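# Place the green block into the blue tray

## Task

Get the green block into the blue tray, so that it stays there once the robot lets go, and nothing ends up falling off or left off the table.

## Robot and tools

Robot and frame. Two arms share one torso: left_arm is the robot's own left, on the +y side, and right_arm is on the -y side (image sides may differ). Base poses: left_arm (+0.038, +0.317, +0.307) m, quat_wxyz (+0.842, -0.162, +0.097, -0.506); right_arm (+0.038, -0.317, +0.307) m, quat_wxyz (+0.506, -0.097, +0.162, -0.842). All positions and orientations use one scene frame. Its origin sits at table-top height (z = 0) above the centre of the robot's foot. +x points forward over the table, +y to the robot's left, +z up. The table surface starts near x = +0.15 m and may be rotated relative to the robot. Reported hand poses can be a few cm off, more at long reach.

Gripper. Fingers extend along the gripper's +z axis and close along its y axis. end_effector_position is the point between the pads, roughly 1 cm short of the fingertips.

The 16-number row. Every motion command is built from rows of 16 plain numbers: left_arm x, y, z, qw, qx, qy, qz, opening, then right_arm in the same order. Send all 16 even if one arm is idle. x, y, z are an absolute goal position in metres and qw..qz an absolute goal orientation (w first), both in the scene frame, so each half is a pose, not an offset. opening is from -1 (closed) to +1 (fully open, 0.094 m). To keep an arm still, repeat its pose from the last result unchanged in every row, with the opening it should keep; to keep a gripper's orientation, reuse the same quaternion you sent before rather than the drifted measured one.

execute_actions(actions, cameras). actions is a list of actions; each action is a list of up to 15 rows, one per 1/30 s step; a short action repeats its last row to fill 15 steps. A target more than 0.6 m from that gripper's current position along any of its own axes gets the action rejected for both arms; a malformed action, or a first action failing that test against the latest state, rejects the whole call. An empty actions list returns the full state plus all camera images. cameras: list of names, ["all"], [] or null.

move(target, speed, blend, opening_speed, grip_force, blocking, cameras). target is one 16-number row or a list of up to 15 rows, each an absolute pose pair; no 0.6 m limit. Each gripper travels in a straight line from its Hand target to the goal, turning the short way. speed is top path speed in m/s, 0.002 to 4.3, default 0.25 (rotation up to twice that in rad/s); one value or one per target. blend, in m, rounds corners of a list; 0 stops at each. opening_speed (per second on the -1..1 scale, at least 0.2) closes or opens fingers gradually; use it on fragile items. grip_force is per-pad force in N, 10 to 50, one value or one per arm; it persists and starts at 50; lower values close slowly. Openings in the first row are applied at the start; openings changed in later rows are applied on arrival once everything rests. A move lasts at most 10 s. blocking=false returns after about 0.5 s while motion continues; a new move then takes over. Moves do not avoid obstacles or the other arm. The result adds a move: line: done, off_target, moving, held or fault, plus limits=paced (pose clipped) or limits=held (steps withheld). done means within 10 mm and 2 degrees; neither done nor off_target says anything about contact.

wait(seconds 0 to 10, cameras) lets time pass with commands held. stop(cameras) brakes a running move. zoom_image(camera, region) enlarges part of a camera's newest image; region is [x0, y0, x1, y1] in pixels from top-left, at most 504 by 504. finished_scene(scene=1, optional) ends the scene for good.

Cameras: cam_head_left, cam_head_right, cam_over, cam_left_wrist, cam_right_wrist, all 672x504.

Reading results. Each arm shows end_effector_position, end_effector_quat_wxyz, Hand target (where the arm is currently driven), Tool commands, grip_measured (finger opening on the -1..1 scale; the last Joint positions entry is the opening in metres), Joint positions, Joint velocities ("within noise" means still), Joint torques (include the arm's own weight; entries 3 and 4 wrap at 28 N m) and Motor temperatures. Per step the controller limits orientation change to 40 degrees, so a large turn may need further commands. Friction can leave a free gripper a few cm off target. Empty, grip_measured reads up to 2.5 mm wide; squeezing a hard part it reads a few mm below the part's width. To release, command an opening clearly above grip_measured. Joint ranges (rad): waist -2.880..2.880, shoulder 0..3.142, elbow 0..3.019, wrist pitch -1.693..1.571, wrist yaw -1.571..1.571, wrist roll -2.094..2.094.

Avoid. Never let the arms, grippers or wrist cameras touch each other, or one gripper close on the other's fingers; this can fail the task. Do not route a path near an arm's own base; go around it. Fast moves strike harder and overshoot; come down onto the block and tray slowly, and do not press far past contact. Lower the block close to the tray floor before opening, and keep it on the table. Holding loads or stretched arms heats motors: MOTOR HOT appears near 85 C, and at 100 C an OVER-TEMPERATURE FAULT drops the arm for 30 s or more.

Each tool is called after "Request:" as a command line: name --argument value for each argument, lists and objects as JSON in quotes; but a table of rows of numbers goes row by row, as --pt "numbers of a row", without its own name.

## Session

Request:
execute_actions --actions '[]'

Scene clock: 0.00 s.
left_arm: end_effector_position=(+0.7328, +0.4777, +0.2304) grip_measured=+1.000 end_effector_quat_wxyz=(+0.105, +0.417, +0.857, -0.285) | right_arm: end_effector_position=(+0.2451, -0.0297, +0.2405) grip_measured=+1.000 end_effector_quat_wxyz=(+0.019, +0.815, -0.498, -0.296)
Joint positions: left_arm=[1.421 2.149 2.151 -1.486 0.494 1.323 0.094] | right_arm=[2.847 1.689 0.791 -0.74 -0.211 -1.264 0.094]
Joint velocities: within noise
Joint torques (N m): no reading
Motor temperatures (°C): left_arm=[34 31 28 31 34 32 30] | right_arm=[36 32 32 32 30 33 32]
Heat: left arm: hottest waist 34 °C; right arm: hottest waist 36 °C.
Hand target: left_arm +0.7397, +0.4806, +0.2363; +0.112, +0.420, +0.857, -0.277 | right_arm +0.2516, -0.0244, +0.2438; +0.010, +0.816, -0.498, -0.294
Tool commands: left_gripper/opening=+1.0 right_gripper/opening=+1.0

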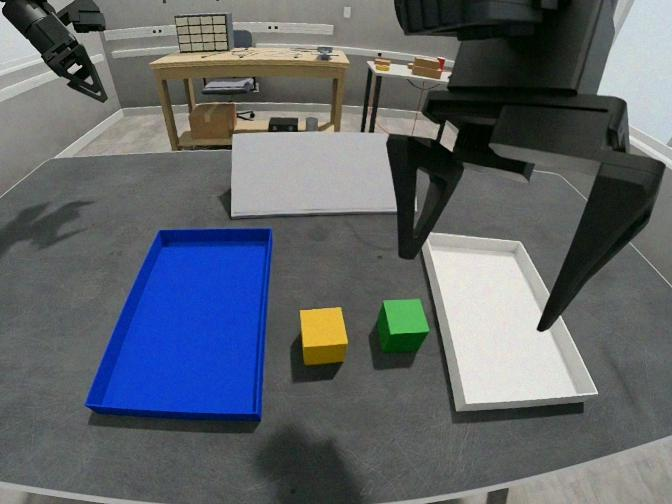

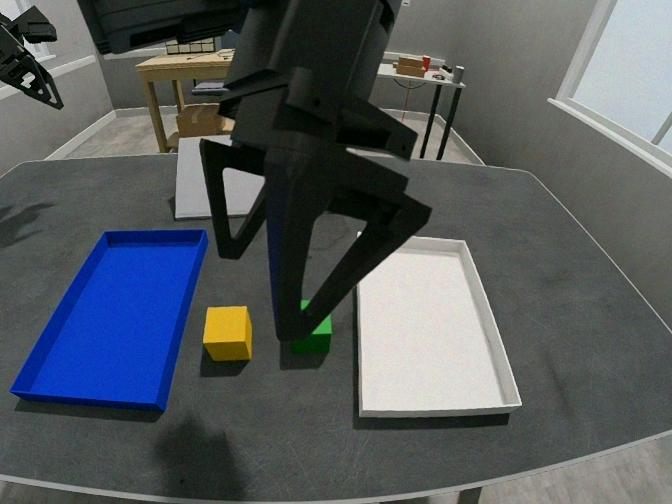

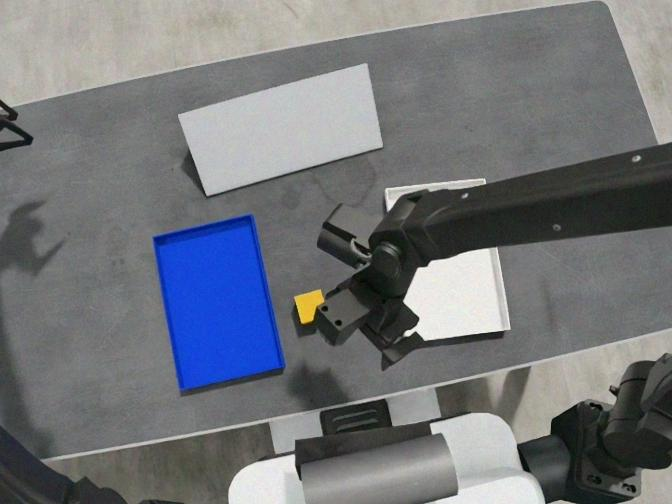

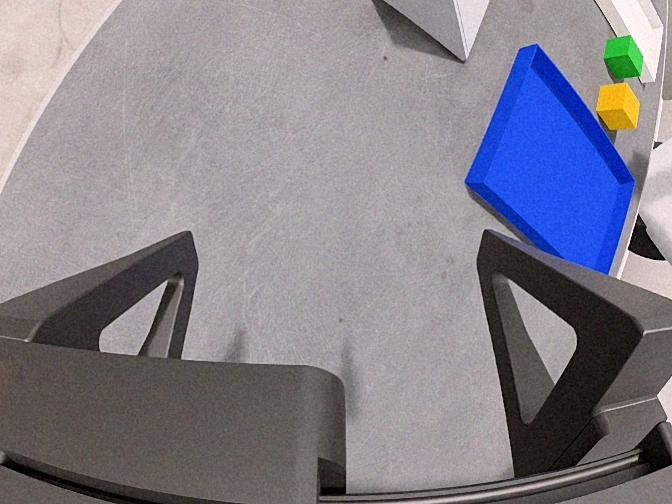

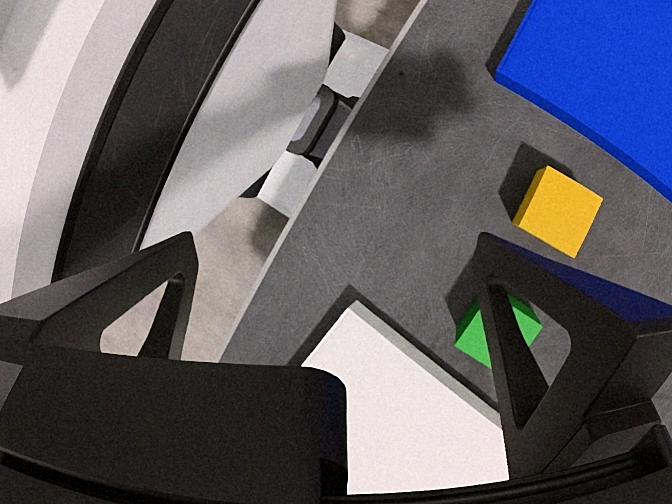

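Request:
move --target '[0.7397,0.4806,0.2363,0.112,0.420,0.857,-0.277,1,0.31,-0.08,0.2,0,0.7071,-0.7071,0,1]' --speed 0.4 --cameras '["cam_right_wrist","cam_over","cam_head_left"]'

Scene clock: 19.63 s.
left_arm: end_effector_position=(+0.7328, +0.4777, +0.2304) grip_measured=+1.000 end_effector_quat_wxyz=(+0.105, +0.417, +0.857, -0.285) | right_arm: end_effector_position=(+0.3147, -0.0852, +0.2006) grip_measured=+1.000 end_effector_quat_wxyz=(+0.004, +0.706, -0.708, +0.000)
Joint positions: left_arm=[1.421 2.149 2.151 -1.486 0.494 1.323 0.094] | right_arm=[2.852 1.666 0.701 -0.501 0.363 -0.793 0.094]
Joint torques (N m): left_arm=[-2.67 -22.95 8.84 0.05 0.45 0.12] | right_arm=[5.66 -10.64 3.03 1.03 0.12 0.05]
Motor temperatures (°C): left_arm=[34 37 30 30 34 32 30] | right_arm=[36 33 33 32 30 32 32]
Heat: left arm: hottest shoulder 37 °C; right arm: hottest waist 36 °C.
Hand target: left_arm +0.7395, +0.4805, +0.2365; +0.112, +0.420, +0.857, -0.277 | right_arm +0.3101, -0.0801, +0.2001; +0.000, +0.707, -0.707, +0.000
Off the commanded pose: left_arm 0.010 m, 1 deg | right_arm 0.007 m, 1 deg.
move: done
Images, in order (width x height): cam_head_left 672x504, cam_over 672x504, cam_right_wrist 672x504.

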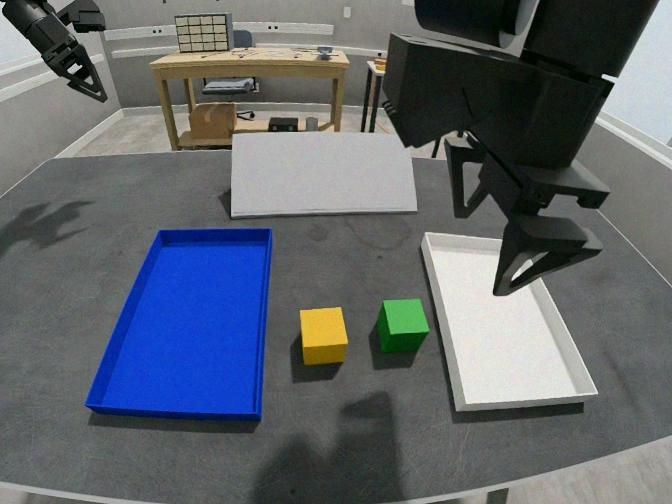

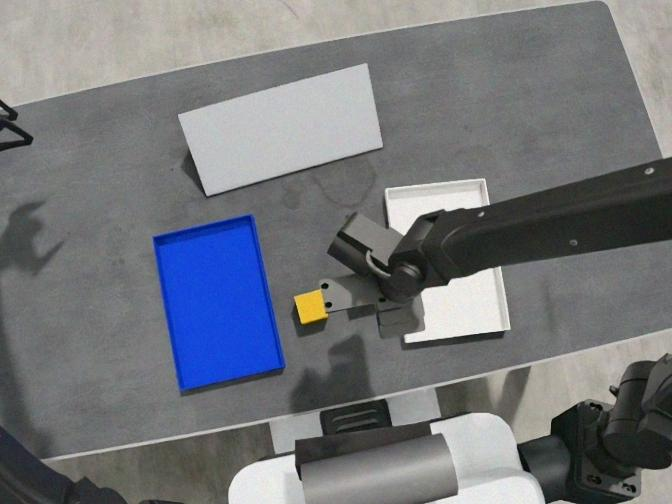

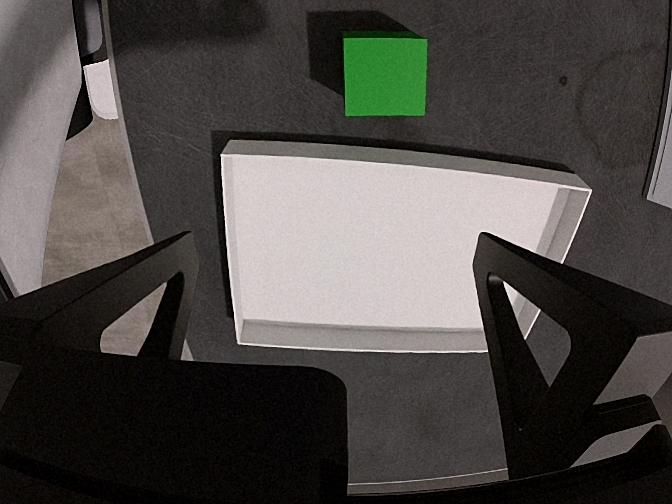

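Request:
move --target '[0.7397,0.4806,0.2363,0.112,0.420,0.857,-0.277,1,0.337,0.0,0.15,0,0.7071,-0.7071,0,1]' --cameras '["cam_right_wrist","cam_head_left"]'

Scene clock: 27.03 s.
left_arm: end_effector_position=(+0.7328, +0.4777, +0.2304) grip_measured=+1.000 end_effector_quat_wxyz=(+0.105, +0.417, +0.857, -0.285) | right_arm: end_effector_position=(+0.3297, -0.0189, +0.1458) grip_measured=+1.000 end_effector_quat_wxyz=(+0.018, +0.710, -0.704, -0.019)
Joint positions: left_arm=[1.421 2.149 2.151 -1.486 0.494 1.323 0.094] | right_arm=[2.874 1.932 0.897 -0.468 0.329 -0.771 0.094]
Joint torques (N m): left_arm=[-2.26 -23.06 8.85 0.02 0.47 0.12] | right_arm=[6.89 -12.98 5.09 0.88 -0.03 0.06]
Heat: left arm: hottest shoulder 39 °C; right arm: hottest waist 36 °C.
Hand target: left_arm +0.7395, +0.4805, +0.2365; +0.112, +0.420, +0.857, -0.277 | right_arm +0.3376, -0.0013, +0.1499; +0.000, +0.707, -0.707, -0.020
Off the commanded pose: left_arm 0.010 m, 1 deg | right_arm 0.021 m, 3 deg.
joint sent to its limit (right arm) — joint 1 (waist), upper limit. The joint targets still meet the commanded pose.
move: off_target (right_arm)
Images, in order (width x height): cam_head_left 672x504, cam_right_wrist 672x504.

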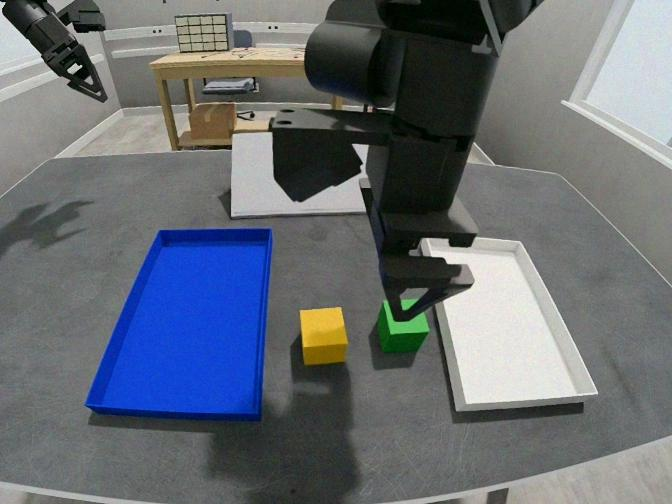

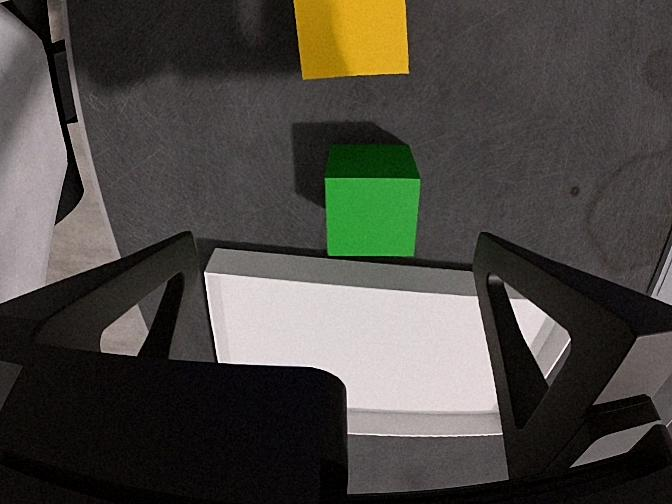

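Request:
move --target '[0.7397,0.4806,0.2363,0.112,0.420,0.857,-0.277,1,0.346,-0.043,0.085,0,0.7071,-0.7071,0,1]' --cameras '["cam_right_wrist","cam_head_left"]'

Scene clock: 52.60 s.
left_arm: end_effector_position=(+0.7328, +0.4777, +0.2304) grip_measured=+1.000 end_effector_quat_wxyz=(+0.105, +0.417, +0.857, -0.285) | right_arm: end_effector_position=(+0.3431, -0.0417, +0.0870) grip_measured=+1.000 end_effector_quat_wxyz=(+0.004, +0.706, -0.708, -0.001)
Joint positions: left_arm=[1.421 2.149 2.151 -1.486 0.494 1.323 0.094] | right_arm=[2.779 2.05 0.877 -0.265 0.354 -0.87 0.094]
Joint torques (N m): left_arm=[-2.43 -22.95 8.83 0.05 0.45 0.11] | right_arm=[4.72 -13.74 1.63 1.02 0.05 -0.21]
Motor temperatures (°C): left_arm=[33 42 32 30 34 31 30] | right_arm=[36 33 34 32 30 32 32]
Heat: left arm: hottest shoulder 42 °C; right arm: hottest waist 36 °C.
Hand target: left_arm +0.7395, +0.4805, +0.2365; +0.112, +0.420, +0.857, -0.277 | right_arm +0.3460, -0.0431, +0.0850; +0.000, +0.707, -0.707, +0.000
Off the commanded pose: left_arm 0.010 m, 1 deg | right_arm 0.004 m, 0 deg.
move: done
Images, in order (width x height): cam_head_left 672x504, cam_right_wrist 672x504.

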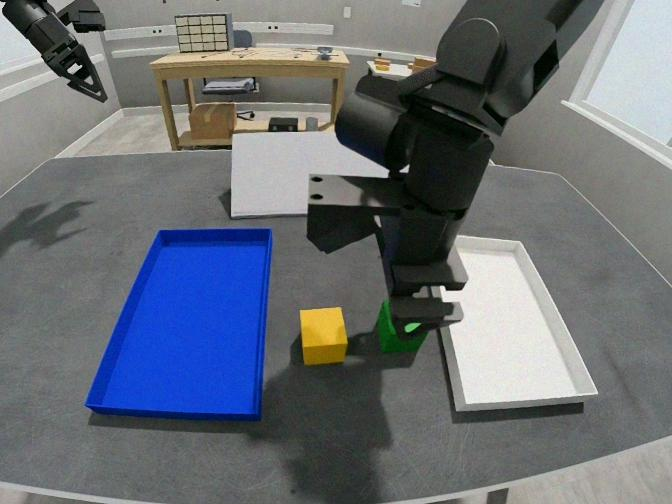

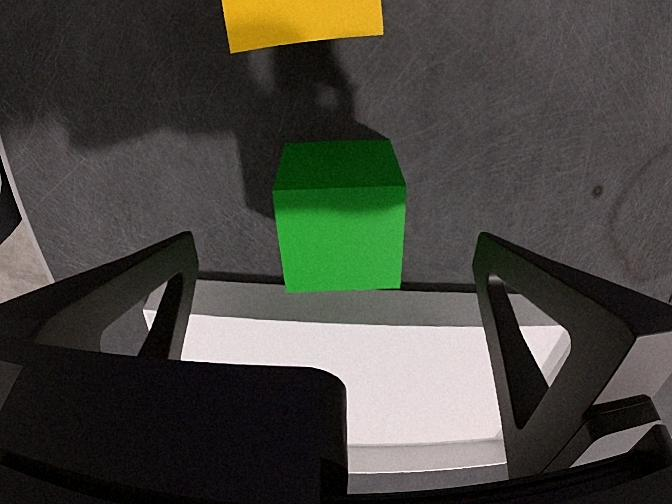

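Request:
move --pt "0.7397 0.4806 0.2363 0.112 0.420 0.857 -0.277 1 0.345 -0.058 0.045 0 0.7071 -0.7071 0 1" --pt "0.7397 0.4806 0.2363 0.112 0.420 0.857 -0.277 1 0.345 -0.058 0.024 0 0.7071 -0.7071 0 -0.2" --speed '[0.2,0.1]' --blend '[0.01,0]' --opening_speed 1.0 --cameras '["cam_right_wrist","cam_head_left"]'

Scene clock: 61.27 s.
left_arm: end_effector_position=(+0.7328, +0.4777, +0.2304) grip_measured=+1.000 end_effector_quat_wxyz=(+0.105, +0.417, +0.857, -0.285) | right_arm: end_effector_position=(+0.3356, -0.0591, +0.0259) grip_measured=+0.064 end_effector_quat_wxyz=(+0.008, +0.709, -0.705, -0.001)
Joint positions: left_arm=[1.421 2.149 2.151 -1.486 0.494 1.323 0.094] | right_arm=[2.708 2.201 0.887 -0.107 0.345 -0.952 0.05]
Joint torques (N m): left_arm=[-2.55 -23 8.84 0.05 0.46 0.11] | right_arm=[4.25 -13.86 1.31 0.94 -0.06 -0.21]
Heat: left arm: hottest shoulder 43 °C; right arm: hottest waist 36 °C.
Hand target: left_arm +0.7395, +0.4805, +0.2365; +0.112, +0.420, +0.857, -0.277 | right_arm +0.3449, -0.0580, +0.0242; +0.000, +0.707, -0.707, +0.000
Off the commanded pose: left_arm 0.010 m, 1 deg | right_arm 0.010 m, 1 deg.
move: done
Images, in order (width x height): cam_head_left 672x504, cam_right_wrist 672x504.

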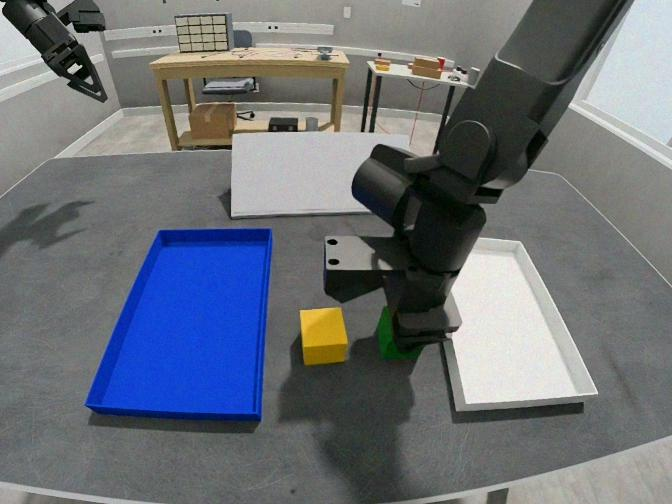

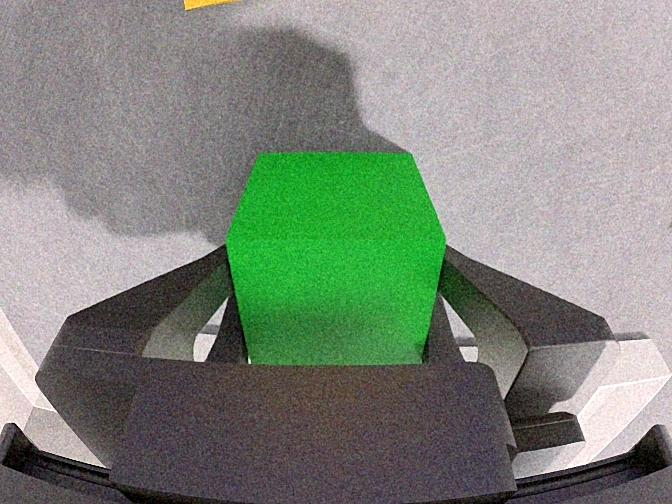

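Request:
move --pt "0.7397 0.4806 0.2363 0.112 0.420 0.857 -0.277 1 0.345 -0.06 0.13 0 0.7071 -0.7071 0 -0.2" --pt "0.7397 0.4806 0.2363 0.112 0.420 0.857 -0.277 1 0.44 0.165 0.13 -0.153 0.690 -0.690 -0.153 -0.2" --speed '[0.2,0.3]' --blend '[0.03,0]' --cameras '["cam_right_wrist","cam_head_left","cam_over","cam_head_right"]'

Scene clock: 85.43 s.
left_arm: end_effector_position=(+0.7328, +0.4777, +0.2304) grip_measured=+1.000 end_effector_quat_wxyz=(+0.105, +0.417, +0.857, -0.285) | right_arm: end_effector_position=(+0.4271, +0.1403, +0.1166) grip_measured=+0.064 end_effector_quat_wxyz=(-0.127, +0.695, -0.692, -0.150)
Joint positions: left_arm=[1.421 2.149 2.151 -1.486 0.494 1.323 0.094] | right_arm=[2.843 2.175 1.269 -0.303 0.047 -0.864 0.05]
Joint torques (N m): left_arm=[-2.61 -23 8.85 0.1 0.47 0.12] | right_arm=[9 -17.26 7.13 1.36 -0.32 0.05]
Heat: left arm: hottest shoulder 45 °C; right arm: hottest waist 36 °C.
Hand target: left_arm +0.7395, +0.4805, +0.2365; +0.112, +0.420, +0.857, -0.277 | right_arm +0.4394, +0.1640, +0.1310; -0.153, +0.690, -0.690, -0.153
Off the commanded pose: left_arm 0.010 m, 1 deg | right_arm 0.031 m, 3 deg.
move: off_target (right_arm)
Images, in order (width x height): cam_head_left 672x504, cam_head_right 672x504, cam_over 672x504, cam_right_wrist 672x504.

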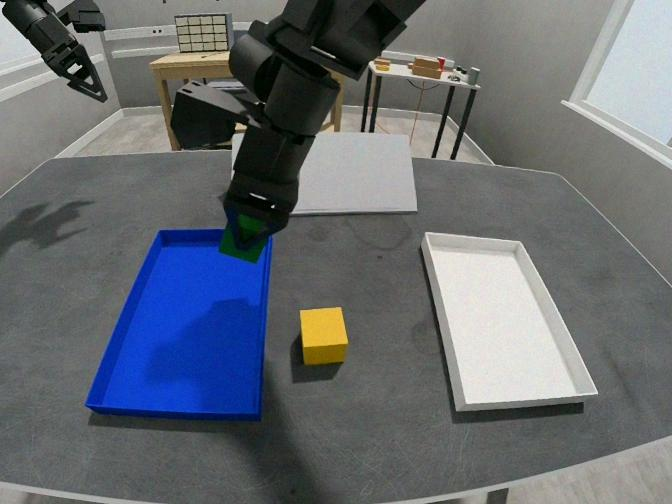

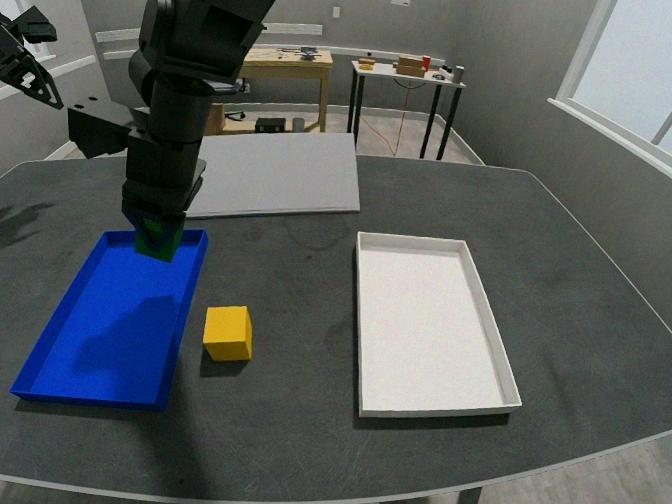

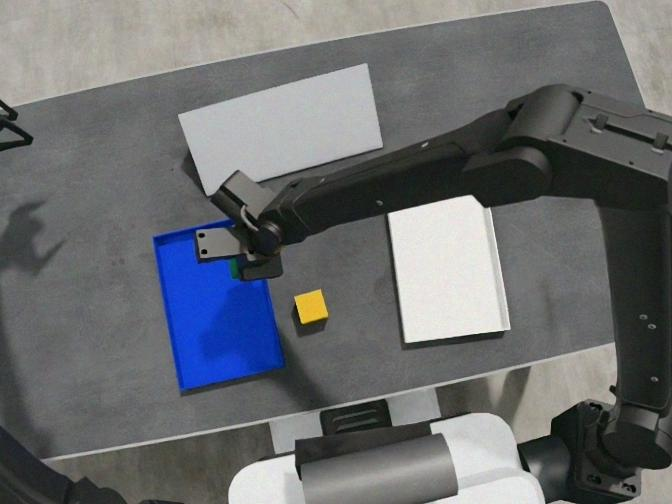

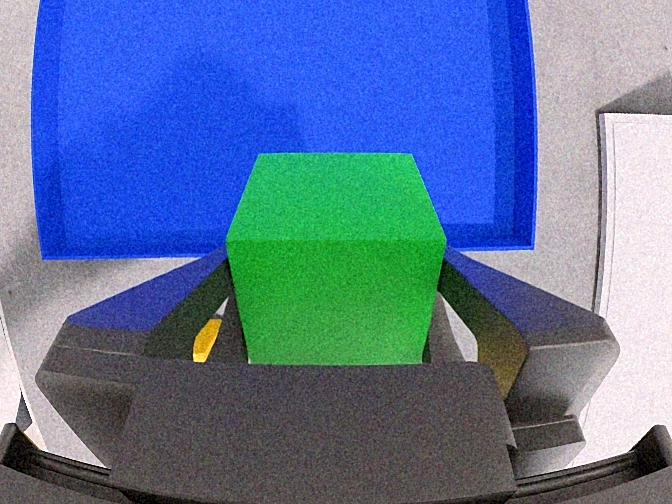

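Request:
move --pt "0.7397 0.4806 0.2363 0.112 0.420 0.857 -0.277 1 0.42 0.205 0.12 -0.153 0.690 -0.690 -0.153 -0.2" --pt "0.7397 0.4806 0.2363 0.112 0.420 0.857 -0.277 1 0.42 0.205 0.07 -0.153 0.690 -0.690 -0.153 -0.2" --speed '[0.2,0.15]' --blend '[0.015,0]' --cameras '["cam_right_wrist","cam_head_left","cam_over"]'

Scene clock: 92.67 s.
left_arm: end_effector_position=(+0.7328, +0.4777, +0.2304) grip_measured=+1.000 end_effector_quat_wxyz=(+0.105, +0.417, +0.857, -0.285) | right_arm: end_effector_position=(+0.4040, +0.1812, +0.0537) grip_measured=+0.064 end_effector_quat_wxyz=(-0.124, +0.697, -0.689, -0.155)
Joint positions: left_arm=[1.421 2.149 2.151 -1.486 0.494 1.323 0.094] | right_arm=[2.875 2.362 1.38 -0.236 0.048 -0.838 0.05]
Joint torques (N m): left_arm=[-2.43 -23.18 8.83 -0.01 0.45 0.12] | right_arm=[9.29 -18.84 6.37 1.5 -0.14 0.05]
Heat: left arm: hottest shoulder 45 °C; right arm: hottest waist 36 °C.
Hand target: left_arm +0.7395, +0.4805, +0.2365; +0.112, +0.420, +0.857, -0.277 | right_arm +0.4196, +0.2039, +0.0709; -0.153, +0.690, -0.690, -0.156
Off the commanded pose: left_arm 0.010 m, 1 deg | right_arm 0.033 m, 3 deg.
joint sent to its limit (right arm) — joint 1 (waist), upper limit. The joint targets still meet the commanded pose.
move: off_target (right_arm)
Images, in order (width x height): cam_head_left 672x504, cam_over 672x504, cam_right_wrist 672x504.

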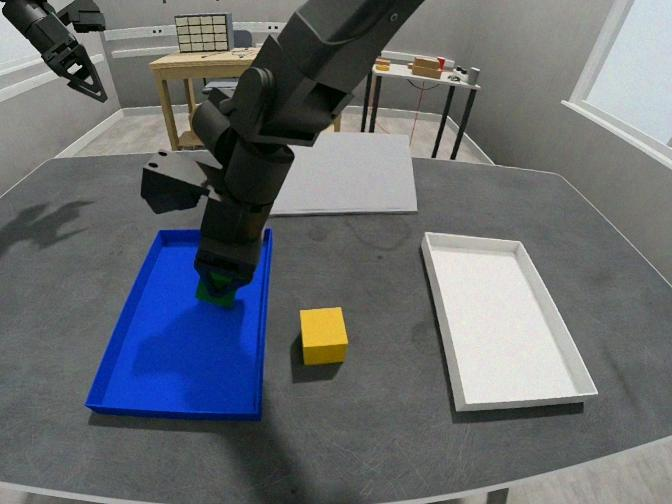

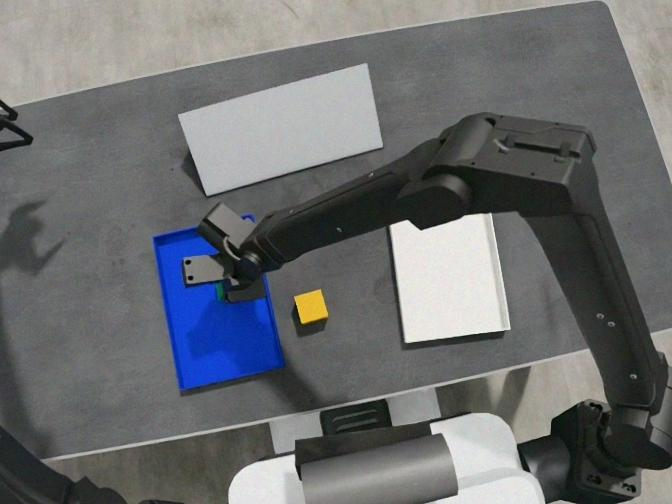

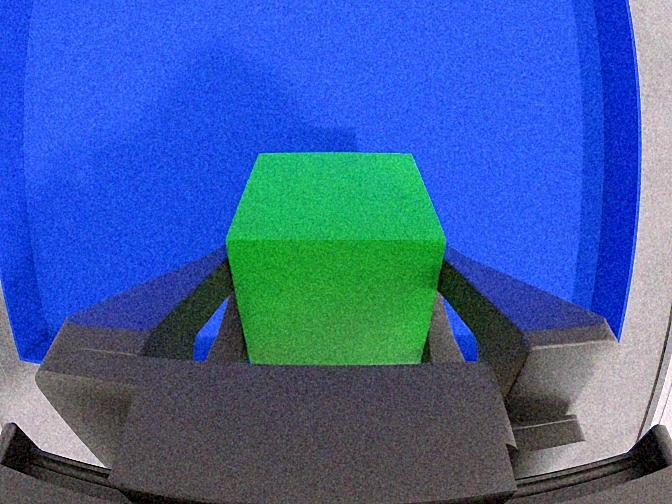

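Request:
move --pt "0.7397 0.4806 0.2363 0.112 0.420 0.857 -0.277 1 0.42 0.205 0.051 -0.153 0.690 -0.690 -0.153 0.4" --pt "0.7397 0.4806 0.2363 0.112 0.420 0.857 -0.277 1 0.42 0.165 0.14 -0.153 0.690 -0.690 -0.153 0.4" --speed '[0.06,0.15]' --opening_speed 0.5 --cameras '["cam_right_wrist","cam_head_left"]'

Scene clock: 98.37 s.
left_arm: end_effector_position=(+0.7328, +0.4777, +0.2304) grip_measured=+1.000 end_effector_quat_wxyz=(+0.105, +0.417, +0.857, -0.285) | right_arm: end_effector_position=(+0.4265, +0.1602, +0.1318) grip_measured=+0.397 end_effector_quat_wxyz=(-0.154, +0.689, -0.692, -0.152)
Joint positions: left_arm=[1.421 2.149 2.151 -1.486 0.494 1.323 0.094] | right_arm=[2.875 2.164 1.269 -0.262 0.052 -0.838 0.066]
Joint torques (N m): left_arm=[-2.49 -23.06 8.83 0.08 0.46 0.11] | right_arm=[8.82 -18.43 3.96 0.68 -0.17 0.05]
Heat: left arm: hottest shoulder 46 °C; right arm: hottest waist 36 °C.
Hand target: left_arm +0.7395, +0.4805, +0.2365; +0.112, +0.420, +0.857, -0.277 | right_arm +0.4201, +0.1648, +0.1398; -0.153, +0.690, -0.690, -0.154
Off the commanded pose: left_arm 0.010 m, 1 deg | right_arm 0.012 m, 0 deg.
joint sent to its limit (right arm) — joint 1 (waist), upper limit. The joint targets still meet the commanded pose.
move: off_target (right_arm)
Images, in order (width x height): cam_head_left 672x504, cam_right_wrist 672x504.

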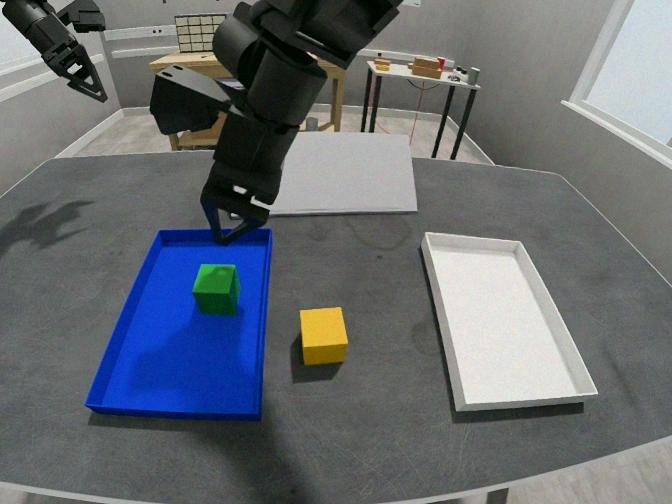

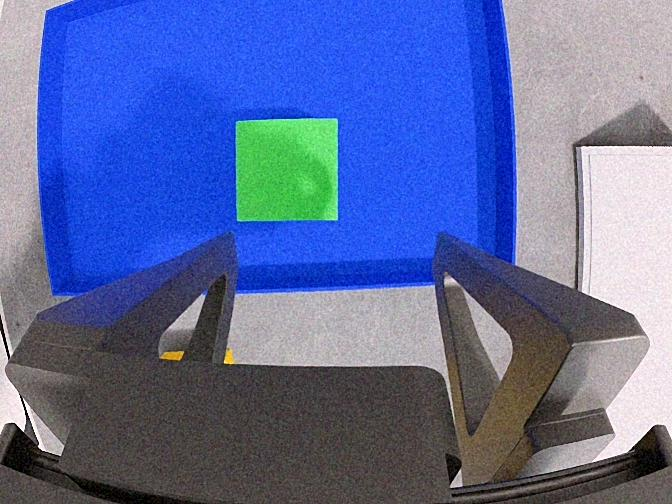

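Request:
finished_scene

The scene is finished: the task was done.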